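# Stack the tall tin on the low tin

## Task

Set the tall tin squarely on the top of the low tin without dropping or tossing either tin, then release it and bring the gripper away from it.

## Robot and tools

Robot: two arms, left_arm and right_arm, each ending in a two-finger gripper. Base calibration in the scene frame: left_arm at (-0.001, +0.260, +0.044) m, quat_wxyz (+1.000, 0, 0, -0.016); right_arm at (+0.038, -0.296, +0.046) m, quat_wxyz (+1.000, 0, 0, -0.007). A two-camera stand is fixed to the floor behind the arms. Loose objects may occasionally get a brief nudge from outside.

Frame: all hand positions, orientations and velocities are given in the scene frame. Its origin sits at table-top height, halfway between the nominal arm bases; +z points up, +x points out over the table, and left_arm is on the +y side (arm names do not match image sides). end_effector_position (metres) is the point between the finger pads, just under 1 cm behind the tips; the fingers point along the gripper's +z and close along its y. Reported poses may be off by a few centimetres, more when the arm is stretched far.

Row layout: every command row has 14 numbers, even if only one arm should move. First left_arm's 7 values, then right_arm's 7. Within each arm the order is: shoulder, elbow, waist, wrist pitch, wrist yaw, wrist roll, then gripper opening. Joint values are absolute target angles in radians (the same numbers Joint positions prints), not offsets. Nominal ranges: shoulder 0.000 to 3.142, elbow 0.000 to 3.142, waist -2.618 to 3.054, wrist pitch -1.571 to 1.571, wrist yaw -1.571 to 1.571, wrist roll -2.094 to 2.094. True ends may differ by up to 0.059 rad; a target beyond that margin and farther out than the current angle is rejected, and a target past the real end is clipped there (the result may then print 'joint sent to its limit'). Opening is absolute on [-1, 1]: +1 fully open (about 87 mm pad gap), +0.5 about 69 mm, 0 about 43 mm, -0.5 about 18 mm, -1 closed.

execute_actions: 'actions' is a list of actions; each action is a list of up to 15 rows, one row per 1/30 s step; a short action repeats its final row to fill 15 steps. An empty list just reports state and images. 'cameras' selects images by name (omit, null or ["all"] for all, [] for none; an unknown name invalidates the call). Per step each joint's target is kept within a lead of its measured angle (0.339 rad for waist, shoulder, elbow; 2.2 for the wrist joints), and targets that would move a gripper over 200 mm are scaled back, so far goals need several actions.

move: 'target' is one 14-number row or a list of up to 15 rows (absolute joint angles plus openings, layout as above), all sharing a 10 s budget. 'speed' in rad/s (0.01 to 12.57, default 0.5) caps the joint with the longest way to go; one value or one per target. 'blend' in rad rounds corners between listed targets (default 0). 'opening_speed' (0.2 or more, scale units per second) ramps the grippers. 'blocking': false returns after about 0.5 s while the move continues; a new move then takes over. Joints move together, so grippers trace curves, and nothing avoids obstacles or the other arm. The result adds a 'move:' line: done, off_target (resting with a joint over 0.035 rad from target), moving, held, or fault; limits=held means steps were withheld. Finger changes in the first target apply at the start; in later targets they apply once everything is at rest there.

wait: 'seconds' 0 to 10; arms hold their last command, a running move continues. stop: brakes a running move (needs some distance). zoom_image: 'camera' is cam_left_wrist or cam_right_wrist, 'region' [x0, y0, x1, y1] pixels from the top-left, at most 504 by 504, on the newest image. finished_scene: 'scene' is the current scene's number; call it only when the stack holds without the robot, and call nothing after it in that reply.

Results: Joint positions and Joint velocities list, per arm, the six joints in row order (rad, rad/s) and then the gripper reading from 0 closed to 1 open. 'Joint targets' shows what the joints are being driven to now; resend those to hold still. 'Tool commands' shows current gripper commands; resend an arm's present opening to leave it unchanged, since 0 is a real command. grip_measured uses the -1..1 scale; readings can be off by about 1 mm. To grasp, command about 0.04 below the reading at first contact for full force (about 20 N per pad). Joint torques follow joint order, include gravity, carry offsets and noise; joints 1-3 wrap at ±28 N m. 'joint command not followed' means the clearance check altered targets; it does not separate the two grippers. Velocities 'within noise' means the arm is still. Action results also list joint positions at some steps.

Cameras: cam_left_wrist 896x504 (fx=fy 450.133, cx 446.391, cy 250.427) and cam_right_wrist 896x504 (fx=fy 441.937, cx 448.311, cy 255.544).

Avoid: dropping or throwing a tin, releasing a tin while it moves, fast contact with the table or fixtures, heavy pushing, letting anything leave the table, arm-to-arm contact (including closing on the other gripper), and strain on a wrist camera cable. Holding loads or stretched poses heats motors: MOTOR HOT appears at 75 °C, at 90 °C the arm folds and idles, at 100 °C it goes limp. Slow moves near contact; friction and weight can leave joints short of target.

Each tool is called after "Emit:" by a JSON object that holds its "method" and its "body".

## Session

Emit:
{"method": "execute_actions", "body": {"actions": []}}

Scene clock: 0.00 s.
left_arm: end_effector_position=(+0.3443, +0.0768, +0.3321) grip_measured=+1.000 end_effector_quat_wxyz=(+0.392, +0.058, +0.903, -0.166) | right_arm: end_effector_position=(+0.4177, -0.1776, +0.2197) grip_measured=+1.000 end_effector_quat_wxyz=(+0.351, +0.163, +0.922, -0.010)
Joint names: [shoulder, elbow, waist, wrist pitch, wrist yaw, wrist roll]
Joint positions: left_arm=[1.467 1.641 -0.415 -0.866 0.012 -0.326 1] | right_arm=[1.604 1.426 0.428 -0.775 0.391 0.638 1]
Joint velocities: within noise
Joint torques (N m): no reading
Motor temperatures (°C): left_arm=[45 45 32 33 31 30 31] | right_arm=[34 45 34 34 33 31 29]
Heat: left arm: 45 °C; right arm: 45 °C.
Joint targets: left_arm=[1.459 1.651 -0.415 -0.862 0.012 -0.325] | right_arm=[1.590 1.440 0.428 -0.765 0.393 0.638]
Tool commands: left_gripper/opening=+1.0 right_gripper/opening=+1.0

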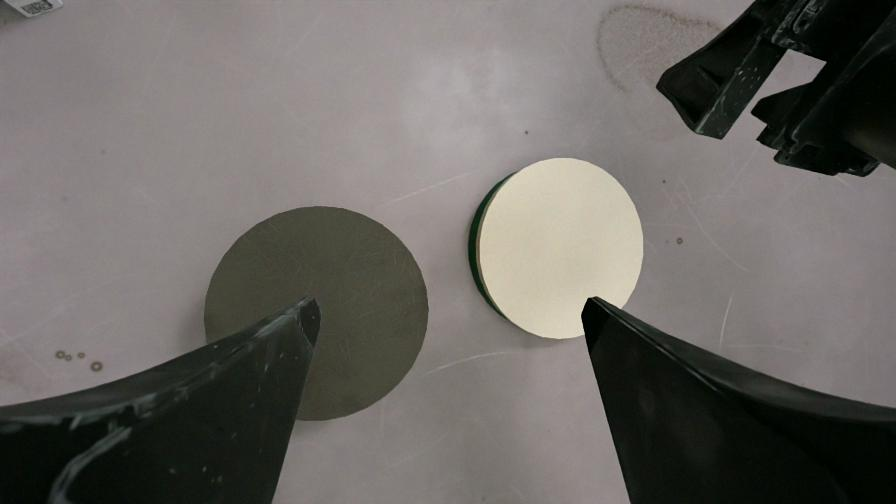

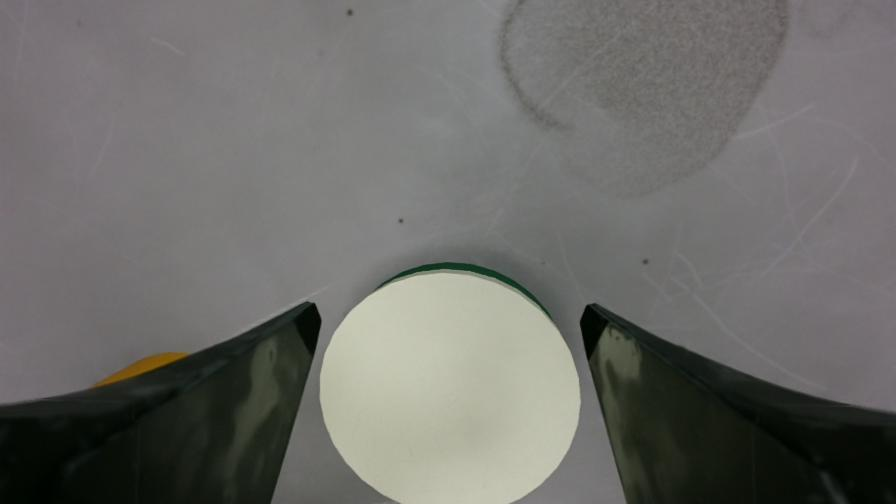

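Emit:
{"method": "move", "body": {"target": [2.226,2.07,0.0755,-1.39,0,-0.92,1,1.3256,0.90,0.995,-0.285,0,0,1], "speed": 0.7}}

Scene clock: 44.03 s.
left_arm: end_effector_position=(+0.4108, +0.2454, +0.1286) grip_measured=+1.000 end_effector_quat_wxyz=(+0.003, -0.460, +0.888, -0.004) | right_arm: end_effector_position=(+0.2420, +0.0010, +0.1643) grip_measured=+1.000 end_effector_quat_wxyz=(+0.349, -0.423, +0.817, +0.180)
Joint names: [shoulder, elbow, waist, wrist pitch, wrist yaw, wrist roll]
Joint positions: left_arm=[2.231 2.04 0.08 -1.37 0.005 -0.909 1] | right_arm=[1.349 0.907 0.99 -0.321 0.016 0.013 1]
Joint velocities: within noise
Joint torques (N m): left_arm=[-13.24 7.92 -0.1 0.17 -0.14 -0.06] | right_arm=[-5.85 5.45 0.06 1.68 -0.02 -0.15]
Motor temperatures (°C): left_arm=[48 50 32 38 31 30 31] | right_arm=[41 49 34 37 32 31 29]
Heat: left arm: 50 °C; right arm: 49 °C.
Joint targets: left_arm=[2.226 2.070 0.076 -1.390 0.000 -0.920] | right_arm=[1.325 0.900 0.995 -0.285 0.000 0.000]
move: off_target (right_arm); right_arm: the wrist pitch is farthest, 0.036 rad from its target

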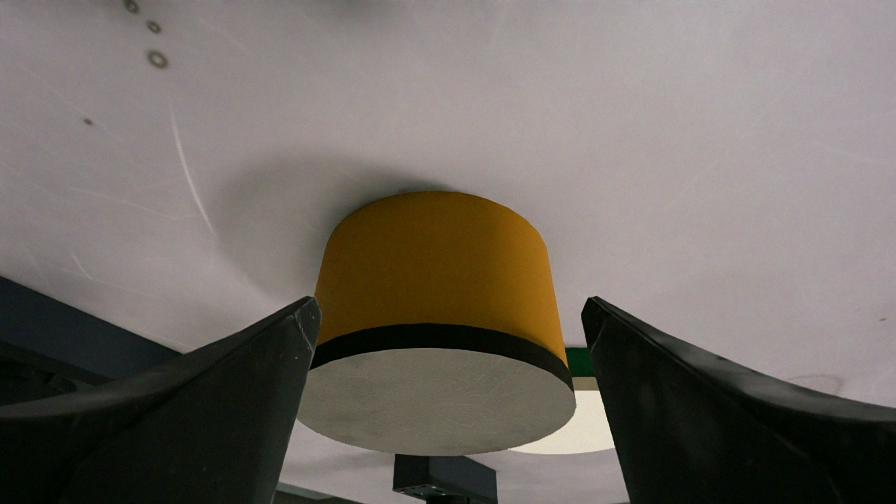

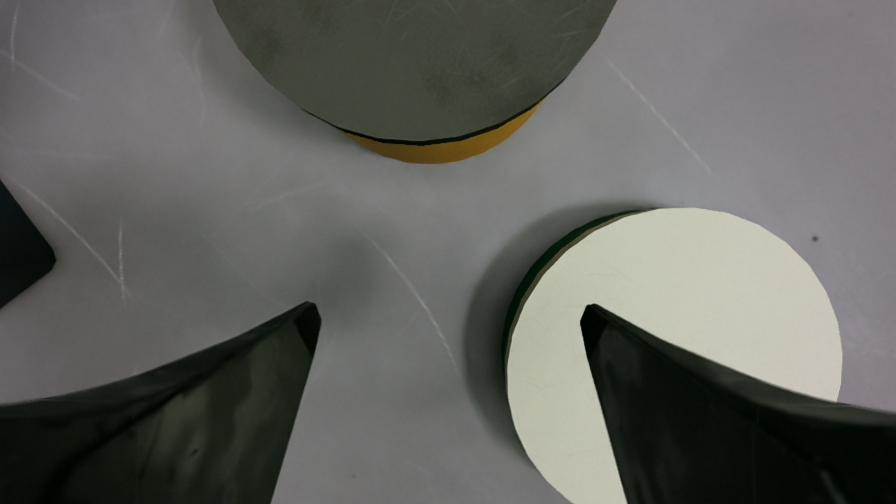

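Emit:
{"method": "move", "body": {"target": [2.10,1.605,-0.003,-1.02,0,-1.01,1,1.747,0.832,1.012,0.23,0,0,1], "speed": 0.3}}

Scene clock: 66.77 s.
left_arm: end_effector_position=(+0.3824, +0.2126, +0.0598) grip_measured=+1.000 end_effector_quat_wxyz=(+0.004, -0.465, +0.885, -0.005) | right_arm: end_effector_position=(+0.2727, +0.0571, +0.0676) grip_measured=+1.000 end_effector_quat_wxyz=(+0.366, -0.425, +0.806, +0.192)
Joint names: [shoulder, elbow, waist, wrist pitch, wrist yaw, wrist roll]
Joint positions: left_arm=[2.139 1.616 0.003 -1.036 0.005 -0.997 1] | right_arm=[1.747 0.837 1.004 0.19 0.016 0.012 1]
Joint velocities: within noise
Joint torques (N m): left_arm=[-15.71 4.49 -0.23 0.49 -0.14 -0.12] | right_arm=[-6.06 4.67 0.29 1.76 -0.03 -0.14]
Motor temperatures (°C): left_arm=[52 52 32 35 30 30 31] | right_arm=[39 50 34 42 32 32 29]
Heat: left arm: 52 °C; right arm: 50 °C.
Joint targets: left_arm=[2.100 1.605 -0.003 -1.020 0.000 -1.010] | right_arm=[1.747 0.832 1.012 0.230 0.000 0.000]
move: off_target (left_arm, right_arm); left_arm: the shoulder is farthest, 0.039 rad from its target; right_arm: the wrist pitch is farthest, 0.040 rad from its target

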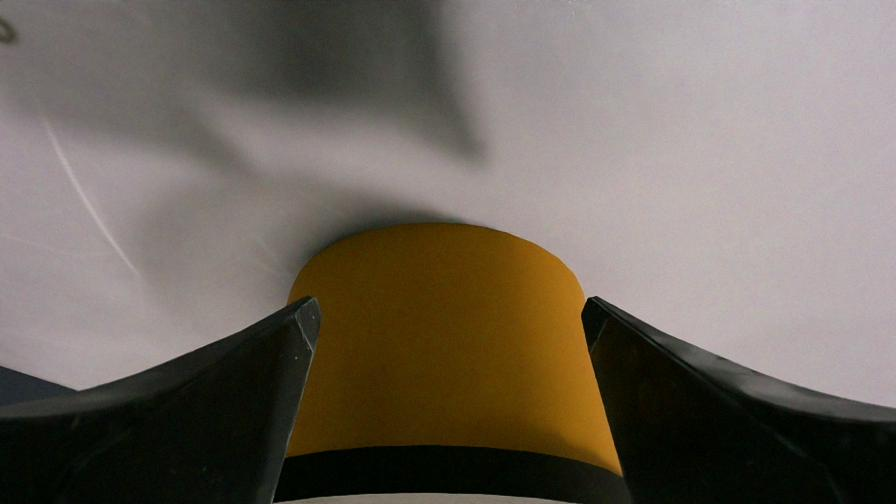

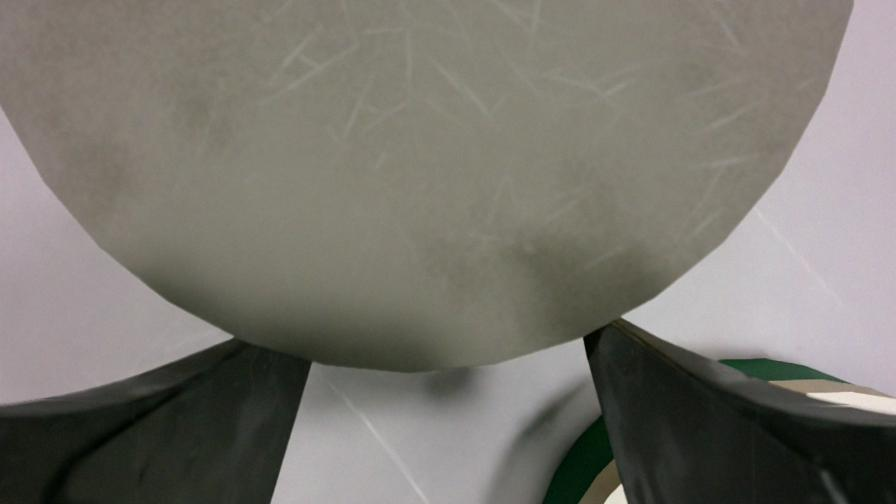

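Emit:
{"method": "move", "body": {"target": [2.029,1.481,-0.042,-1.006,0.10,-1.06,1,1.844,0.931,1.029,0.358,0,0,1], "speed": 0.12}}

Scene clock: 89.20 s.
left_arm: end_effector_position=(+0.3633, +0.1998, +0.0614) grip_measured=+1.000 end_effector_quat_wxyz=(+0.001, -0.472, +0.881, -0.015) | right_arm: end_effector_position=(+0.2768, +0.0760, +0.0567) grip_measured=+1.000 end_effector_quat_wxyz=(+0.370, -0.430, +0.799, +0.199)
Joint names: [shoulder, elbow, waist, wrist pitch, wrist yaw, wrist roll]
Joint positions: left_arm=[2.062 1.499 -0.021 -0.991 0.024 -1.039 1] | right_arm=[1.832 0.878 1.019 0.251 0.013 0.01 1]
Joint velocities: within noise
Joint torques (N m): left_arm=[-14.32 3.95 -1.44 0.23 0.67 -0.2] | right_arm=[-5.68 9.26 0.42 2.39 0 -0.11]
Motor temperatures (°C): left_arm=[64 48 32 34 30 30 31] | right_arm=[40 48 34 43 32 32 29]
Heat: left arm: 64 °C; right arm: 48 °C.
Joint targets: left_arm=[2.029 1.481 -0.042 -1.006 0.100 -1.060] | right_arm=[1.844 0.931 1.029 0.358 0.000 0.000]
move: off_target (left_arm, right_arm); left_arm: the wrist yaw is farthest, 0.076 rad from its target; right_arm: the wrist pitch is farthest, 0.107 rad from its target

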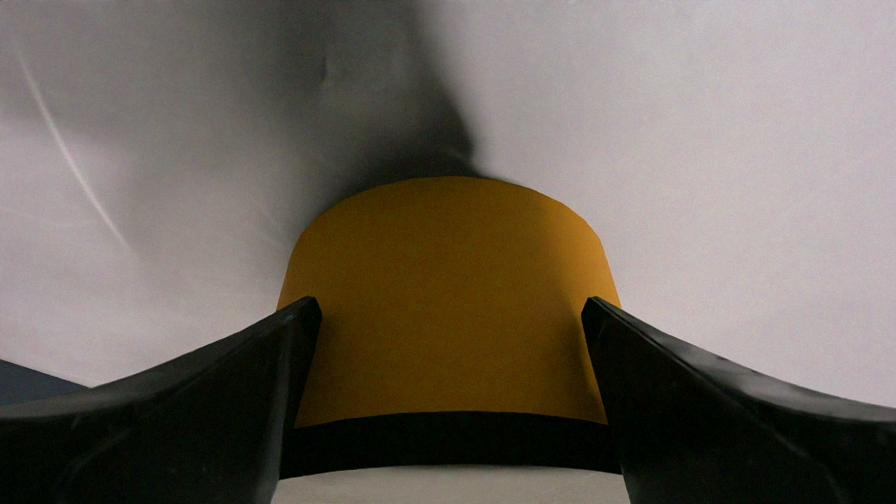

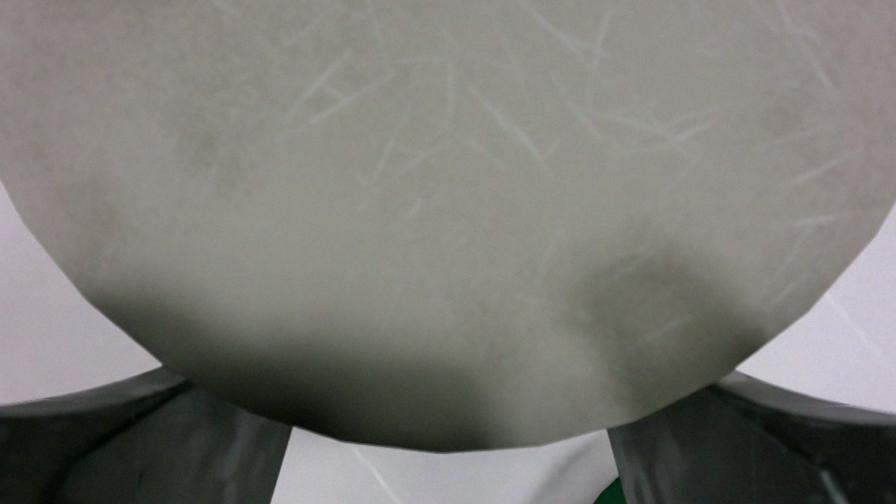

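Emit:
{"method": "move", "body": {"target": [[2.012,1.453,-0.062,-1.01,0.13,-1.08,1,1.87,0.955,1.029,0.40,0,0,1],[1.97,1.643,-0.101,-1.242,0.14,-1.115,1,1.649,1.05,1.014,0.20,0,0,1]], "speed": [0.1,0.15]}}

Scene clock: 116.60 s.
left_arm: end_effector_position=(+0.3611, +0.1888, +0.1137) grip_measured=+1.000 end_effector_quat_wxyz=(+0.010, -0.473, +0.881, -0.011) | right_arm: end_effector_position=(+0.2749, +0.0669, +0.1034) grip_measured=+1.000 end_effector_quat_wxyz=(+0.360, -0.431, +0.806, +0.189)
Joint names: [shoulder, elbow, waist, wrist pitch, wrist yaw, wrist roll]
Joint positions: left_arm=[1.999 1.623 -0.058 -1.166 0.008 -1.076 1] | right_arm=[1.702 0.964 1.013 0.004 0.017 0.008 1]
Joint velocities: within noise
Joint torques (N m): left_arm=[-13.65 7.13 -3.26 -0.34 1.21 -0.4] | right_arm=[-10.26 12.48 -0.25 3.17 -0.04 -0.1]
Motor temperatures (°C): left_arm=[65 47 33 33 31 30 31] | right_arm=[40 53 34 47 32 32 28]
Heat: left arm: 65 °C; right arm: 53 °C.
Joint targets: left_arm=[1.970 1.643 -0.101 -1.242 0.140 -1.115] | right_arm=[1.649 1.050 1.014 0.200 0.000 0.000]
move: off_target (left_arm, right_arm); left_arm: the wrist yaw is farthest, 0.132 rad from its target; right_arm: the wrist pitch is farthest, 0.196 rad from its target

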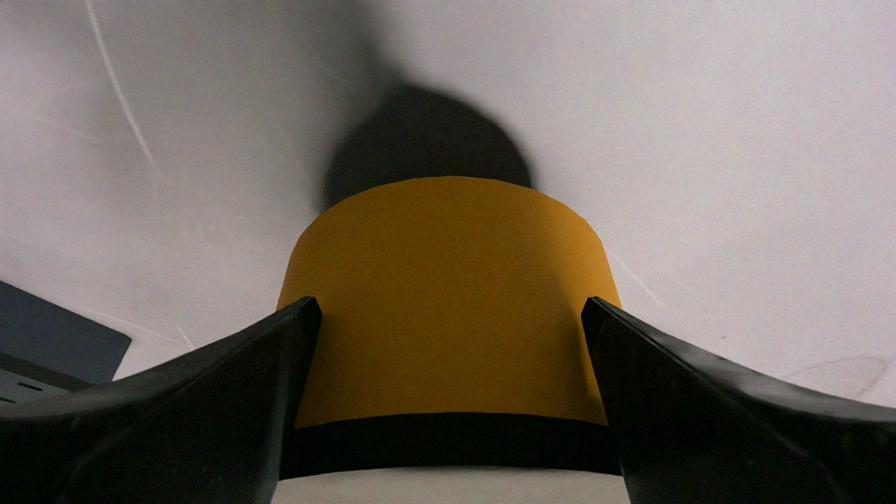

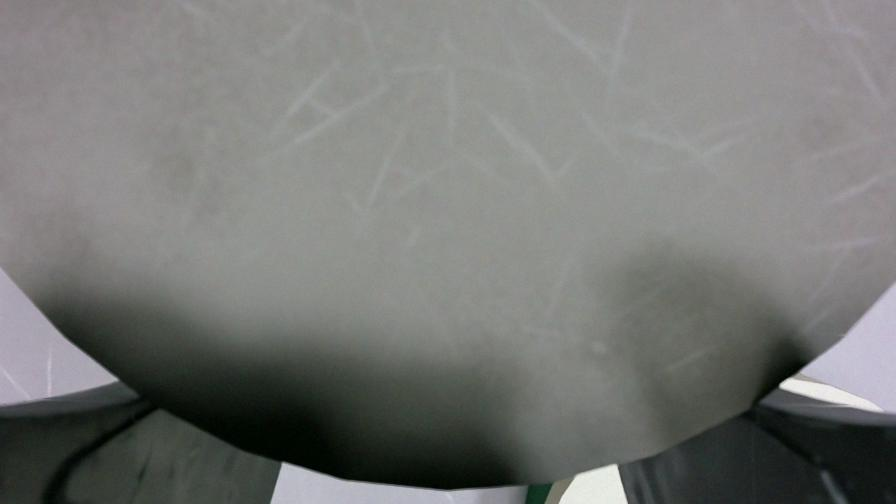

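Emit:
{"method": "move", "body": {"target": [[1.975,1.73,-0.316,-1.30,0.17,-1.42,1,1.373,0.866,0.785,0.07,-0.33,-0.23,1],[2.045,1.828,-0.522,-1.285,0.17,-1.76,1,1.273,0.805,0.405,-0.235,-0.735,-0.676,1]], "speed": 0.25, "blend": 0.1}}

Scene clock: 125.43 s.
left_arm: end_effector_position=(+0.3345, +0.0321, +0.1450) grip_measured=+1.000 end_effector_quat_wxyz=(+0.003, -0.585, +0.811, -0.011) | right_arm: end_effector_position=(+0.2904, -0.1119, +0.1336) grip_measured=+1.000 end_effector_quat_wxyz=(+0.330, -0.537, +0.740, +0.234)
Joint names: [shoulder, elbow, waist, wrist pitch, wrist yaw, wrist roll]
Joint positions: left_arm=[2.034 1.796 -0.46 -1.309 0.004 -1.743 1] | right_arm=[1.311 0.78 0.396 -0.42 -0.598 -0.677 1]
Joint velocities: within noise
Joint torques (N m): left_arm=[-9.85 8.08 -4.75 0.58 1.52 -0.14] | right_arm=[-6.26 7.66 0.42 2.74 -1.68 0.01]
Motor temperatures (°C): left_arm=[66 48 33 33 32 30 31] | right_arm=[42 57 34 53 32 32 28]
Heat: left arm: 66 °C; right arm: 57 °C.
Joint targets: left_arm=[2.045 1.828 -0.522 -1.285 0.170 -1.760] | right_arm=[1.273 0.805 0.405 -0.235 -0.735 -0.676]
move: off_target (left_arm, right_arm); left_arm: the wrist yaw is farthest, 0.166 rad from its target; right_arm: the wrist pitch is farthest, 0.185 rad from its target

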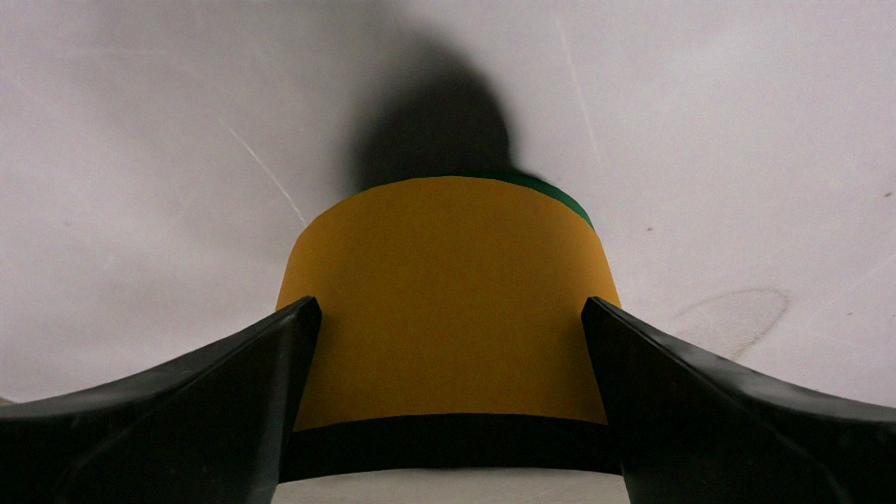

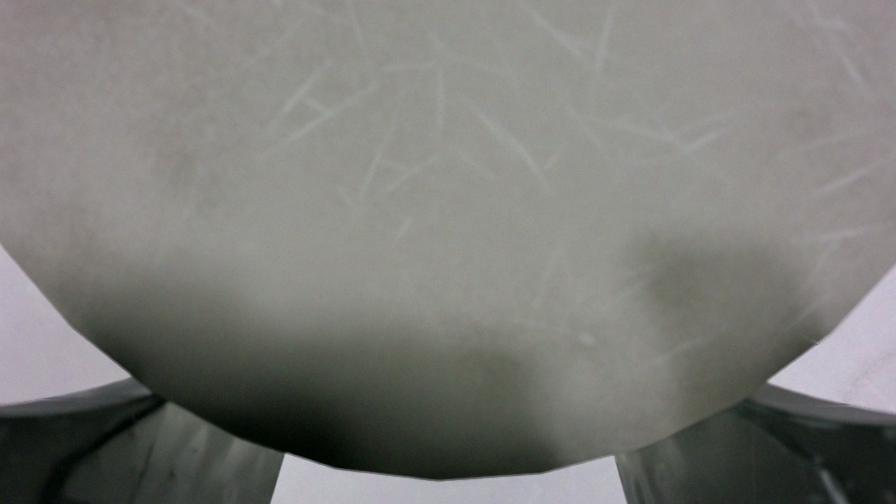

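Emit:
{"method": "move", "body": {"target": [2.175,2.01,-0.678,-1.335,0.17,-2.05,1,1.44,0.955,0.04,-0.72,-0.99,-1.27,1], "speed": 0.25}}

Scene clock: 131.00 s.
left_arm: end_effector_position=(+0.3236, -0.0380, +0.1406) grip_measured=+1.000 end_effector_quat_wxyz=(-0.005, -0.639, +0.769, -0.002) | right_arm: end_effector_position=(+0.3023, -0.1907, +0.1248) grip_measured=+1.000 end_effector_quat_wxyz=(+0.318, -0.583, +0.701, +0.259)
Joint names: [shoulder, elbow, waist, wrist pitch, wrist yaw, wrist roll]
Joint positions: left_arm=[2.162 1.974 -0.621 -1.38 0.01 -2.04 1] | right_arm=[1.446 0.894 0.03 -0.788 -0.821 -1.27 1]
Joint velocities: within noise
Joint torques (N m): left_arm=[-10.74 8.34 -4.34 0.73 1.47 -0.05] | right_arm=[-4.31 10.09 0.39 1.07 -2.18 -0.01]
Motor temperatures (°C): left_arm=[65 49 33 33 33 30 31] | right_arm=[41 57 34 51 33 32 28]
Heat: left arm: 65 °C; right arm: 57 °C.
Joint targets: left_arm=[2.175 2.010 -0.678 -1.335 0.170 -2.050] | right_arm=[1.440 0.955 0.040 -0.720 -0.990 -1.270]
move: off_target (left_arm, right_arm); left_arm: the wrist yaw is farthest, 0.160 rad from its target; right_arm: the wrist yaw is farthest, 0.169 rad from its target

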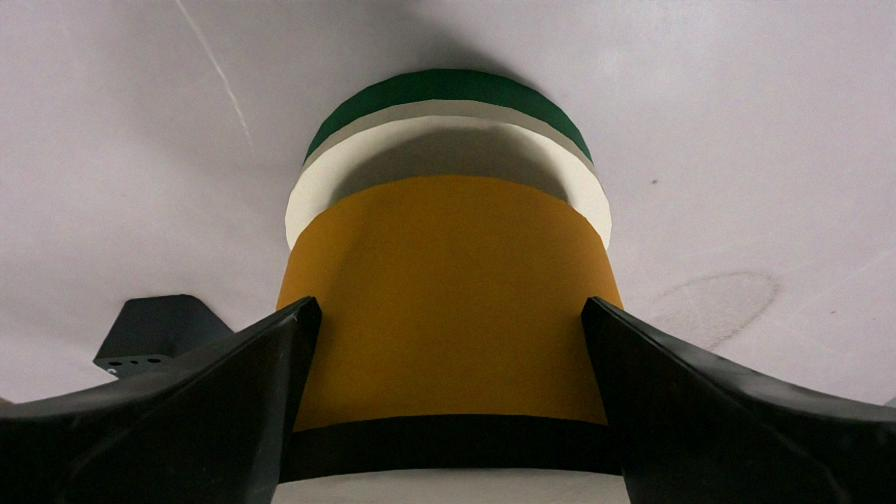

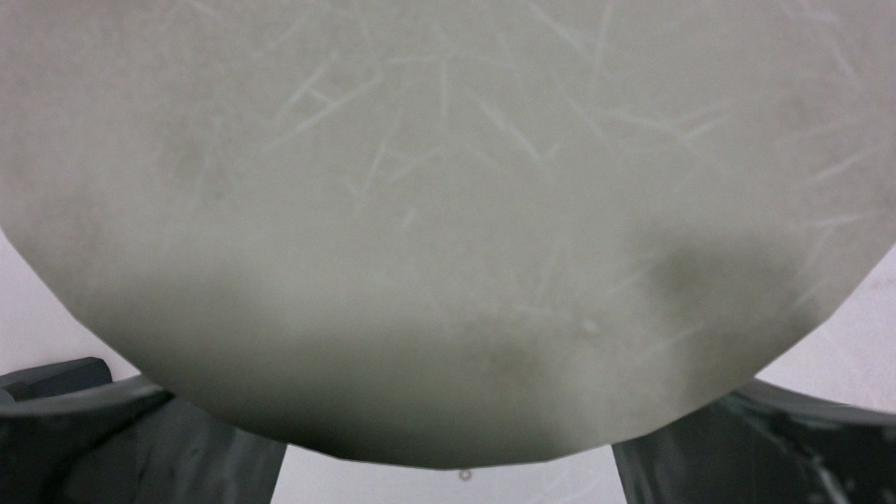

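Emit:
{"method": "move", "body": {"target": [2.18,1.885,-0.688,-1.219,0.17,-2.05,1,1.463,0.835,0.021,-0.604,-0.99,-1.27,1], "speed": 0.12}}

Scene clock: 149.97 s.
left_arm: end_effector_position=(+0.3202, -0.0421, +0.1178) grip_measured=+1.000 end_effector_quat_wxyz=(-0.008, -0.637, +0.771, +0.000) | right_arm: end_effector_position=(+0.2987, -0.1950, +0.1029) grip_measured=+1.000 end_effector_quat_wxyz=(+0.317, -0.577, +0.706, +0.261)
Joint names: [shoulder, elbow, waist, wrist pitch, wrist yaw, wrist roll]
Joint positions: left_arm=[2.169 1.893 -0.631 -1.298 0.016 -2.044 1] | right_arm=[1.47 0.823 0.012 -0.71 -0.825 -1.28 1]
Joint velocities: within noise
Joint torques (N m): left_arm=[-10.96 4.79 -4.37 1.02 1.42 -0.03] | right_arm=[-4.38 5.93 0.34 1.38 -2.14 0.09]
Motor temperatures (°C): left_arm=[63 50 34 33 35 30 31] | right_arm=[39 56 34 46 37 32 28]
Heat: left arm: 63 °C; right arm: 56 °C.
Joint targets: left_arm=[2.180 1.885 -0.688 -1.219 0.170 -2.050] | right_arm=[1.463 0.835 0.021 -0.604 -0.990 -1.270]
move: off_target (left_arm, right_arm); left_arm: the wrist yaw is farthest, 0.154 rad from its target; right_arm: the wrist yaw is farthest, 0.165 rad from its target

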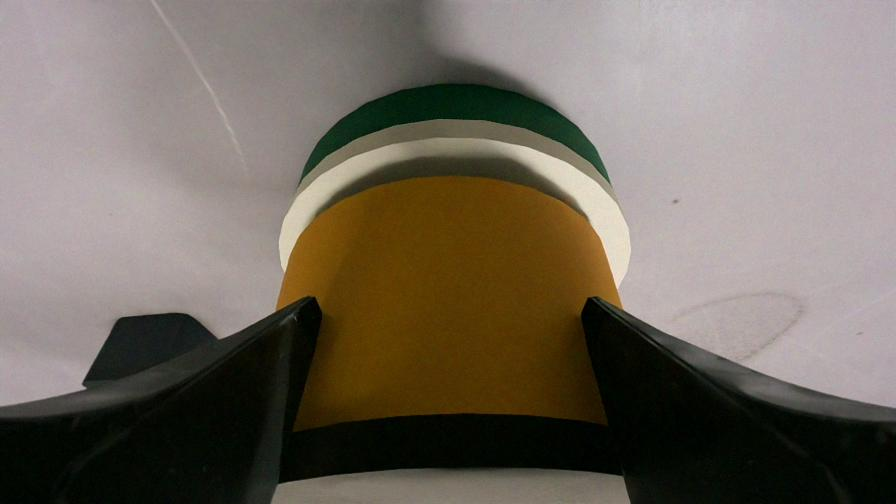

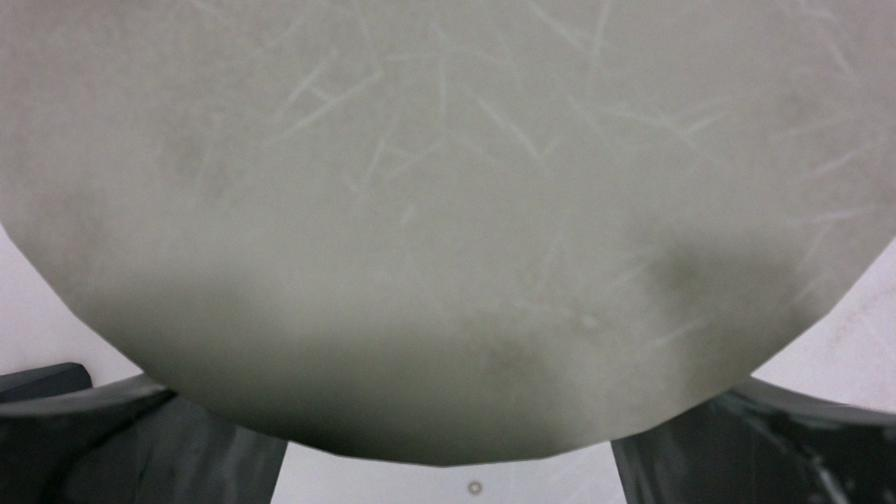

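Emit:
{"method": "move", "body": {"target": [2.195,1.838,-0.685,-1.17,0.17,-2.05,1,1.505,0.800,0.021,-0.54,-0.99,-1.27,1], "speed": 0.12}}

Scene clock: 162.23 s.
left_arm: end_effector_position=(+0.3195, -0.0416, +0.1041) grip_measured=+1.000 end_effector_quat_wxyz=(-0.009, -0.637, +0.771, +0.003) | right_arm: end_effector_position=(+0.2992, -0.1947, +0.0900) grip_measured=+1.000 end_effector_quat_wxyz=(+0.316, -0.575, +0.706, +0.265)
Joint names: [shoulder, elbow, waist, wrist pitch, wrist yaw, wrist roll]
Joint positions: left_arm=[2.176 1.852 -0.631 -1.256 0.016 -2.045 1] | right_arm=[1.503 0.794 0.01 -0.655 -0.832 -1.281 1]
Joint velocities: within noise
Joint torques (N m): left_arm=[-10.28 4.37 -4.19 1.08 1.41 -0.03] | right_arm=[-3.79 5.29 0.58 1.46 -2.06 0.11]
Motor temperatures (°C): left_arm=[62 49 34 34 35 30 31] | right_arm=[39 56 34 45 38 32 28]
Heat: left arm: 62 °C; right arm: 56 °C.
Joint targets: left_arm=[2.195 1.838 -0.685 -1.170 0.170 -2.050] | right_arm=[1.505 0.800 0.021 -0.540 -0.990 -1.270]
move: off_target (left_arm, right_arm); left_arm: the wrist yaw is farthest, 0.154 rad from its target; right_arm: the wrist yaw is farthest, 0.158 rad from its target

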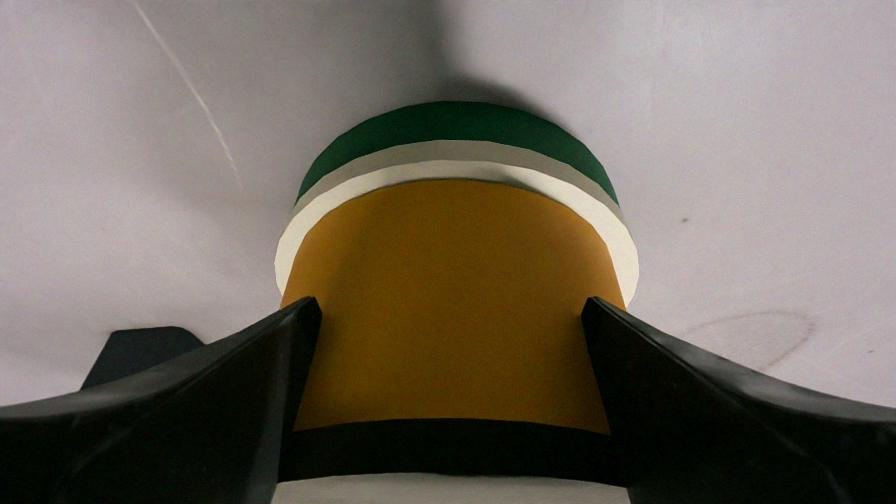

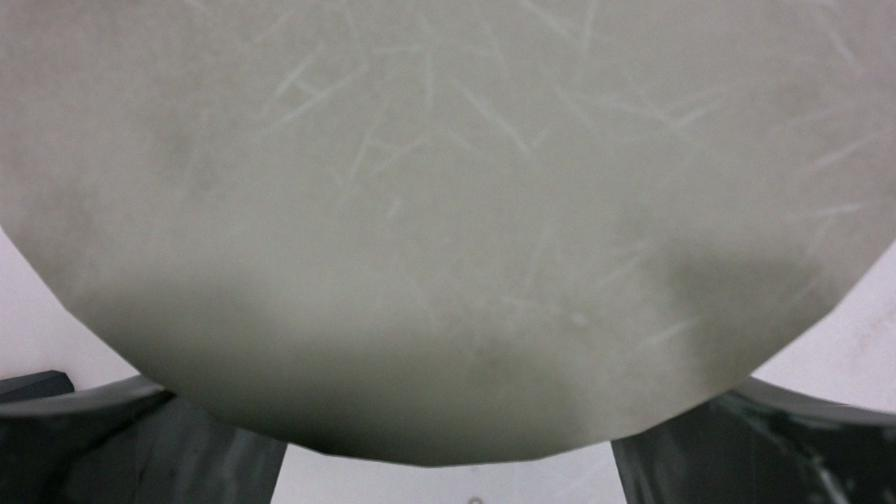

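Emit:
{"method": "move", "body": {"target": [2.200,1.803,-0.685,-1.135,0.17,-2.05,1,1.53,0.778,0.021,-0.495,-0.99,-1.27,1], "speed": 0.1}}

Scene clock: 166.63 s.
left_arm: end_effector_position=(+0.3188, -0.0410, +0.0972) grip_measured=+1.000 end_effector_quat_wxyz=(-0.009, -0.638, +0.770, +0.004) | right_arm: end_effector_position=(+0.2993, -0.1942, +0.0877) grip_measured=+1.000 end_effector_quat_wxyz=(+0.322, -0.570, +0.706, +0.272)
Joint names: [shoulder, elbow, waist, wrist pitch, wrist yaw, wrist roll]
Joint positions: left_arm=[2.176 1.824 -0.631 -1.23 0.016 -2.047 1] | right_arm=[1.513 0.784 0 -0.639 -0.853 -1.281 1]
Joint velocities: within noise
Joint torques (N m): left_arm=[-9.8 3.77 -4.12 1.17 1.42 -0.01] | right_arm=[-2.66 4.29 1.31 1.73 -1.85 0.11]
Motor temperatures (°C): left_arm=[61 49 34 34 35 30 31] | right_arm=[39 55 34 45 39 32 28]
Heat: left arm: 61 °C; right arm: 55 °C.
Joint targets: left_arm=[2.200 1.803 -0.685 -1.135 0.170 -2.050] | right_arm=[1.530 0.778 0.021 -0.495 -0.990 -1.270]
move: off_target (left_arm, right_arm); left_arm: the wrist yaw is farthest, 0.154 rad from its target; right_arm: the wrist pitch is farthest, 0.144 rad from its target

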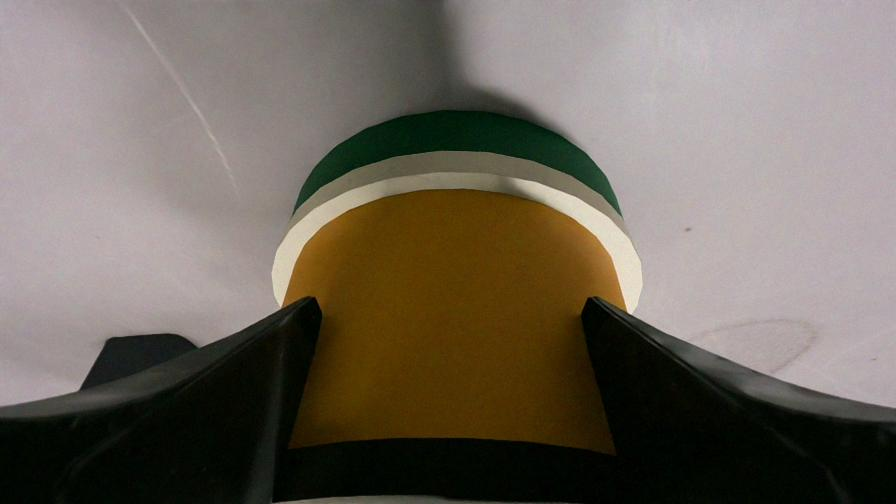

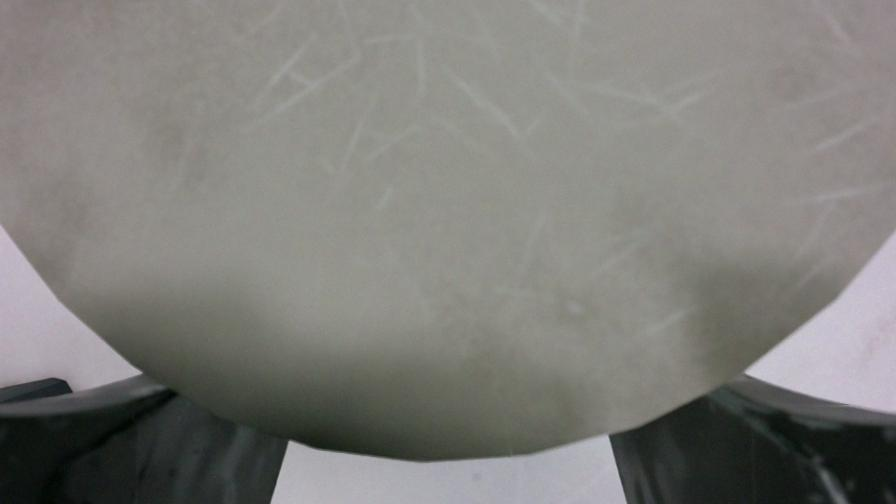

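Emit:
{"method": "move", "body": {"target": [[2.091,1.688,-0.554,-1.18,0.0,-2.05,1,1.427,0.704,-0.141,-0.65,-0.83,-1.28,1],[1.75,1.58,-0.35,-1.35,0.0,-1.95,1,1.2,0.95,-0.3,-0.62,-0.83,-1.2,1],[0.8,0.85,-0.15,-0.55,0.2,-0.2,1,0.8,0.85,-0.15,-0.55,-0.3,0.0,1]], "speed": [0.15,0.5,0.8]}}

Scene clock: 179.73 s.
left_arm: end_effector_position=(+0.2579, +0.1685, +0.2669) grip_measured=+1.000 end_effector_quat_wxyz=(+0.478, +0.037, +0.859, -0.178) | right_arm: end_effector_position=(+0.3084, -0.2889, +0.2647) grip_measured=+1.000 end_effector_quat_wxyz=(+0.500, -0.009, +0.861, +0.090)
Joint names: [shoulder, elbow, waist, wrist pitch, wrist yaw, wrist roll]
Joint positions: left_arm=[0.803 0.863 -0.157 -0.571 0.185 -0.211 1] | right_arm=[0.806 0.858 -0.158 -0.585 -0.315 -0.013 1]
Joint velocities: within noise
Joint torques (N m): left_arm=[-1.18 5.34 0.83 1.88 0.16 0.2] | right_arm=[-0.85 5.35 0.29 1.86 0.22 0.1]
Motor temperatures (°C): left_arm=[60 48 34 35 35 30 31] | right_arm=[38 54 34 46 37 32 28]
Heat: left arm: 60 °C; right arm: 54 °C.
Joint targets: left_arm=[0.800 0.850 -0.150 -0.550 0.200 -0.200] | right_arm=[0.800 0.850 -0.150 -0.550 -0.300 0.000]
move: done

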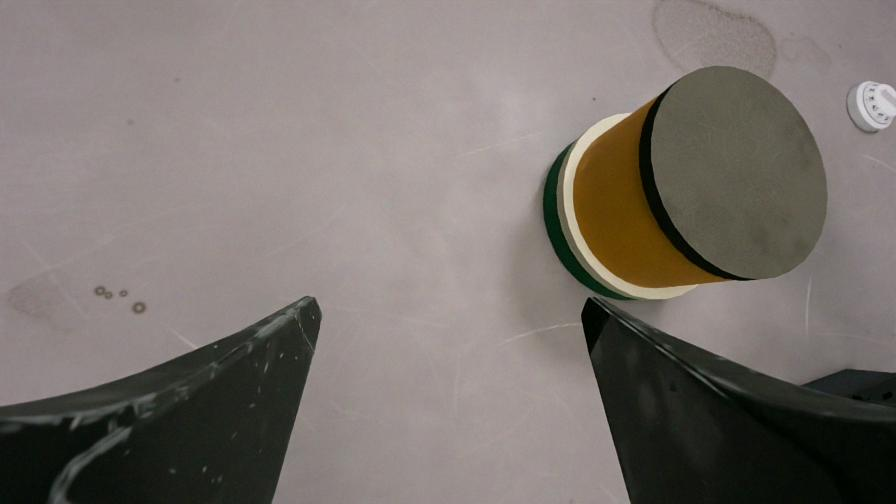

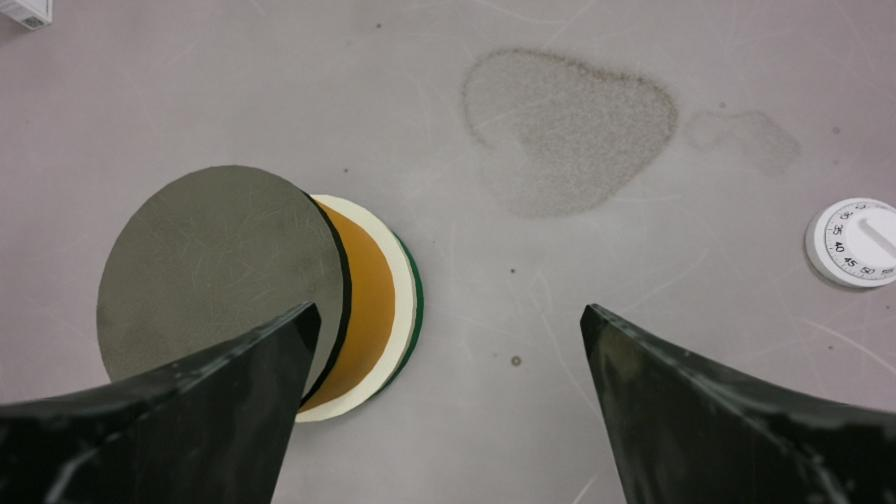

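Concentric and standing; finishing.

Emit:
{"method": "finished_scene", "body": {"scene": 3}}

The scene is finished: the task was done.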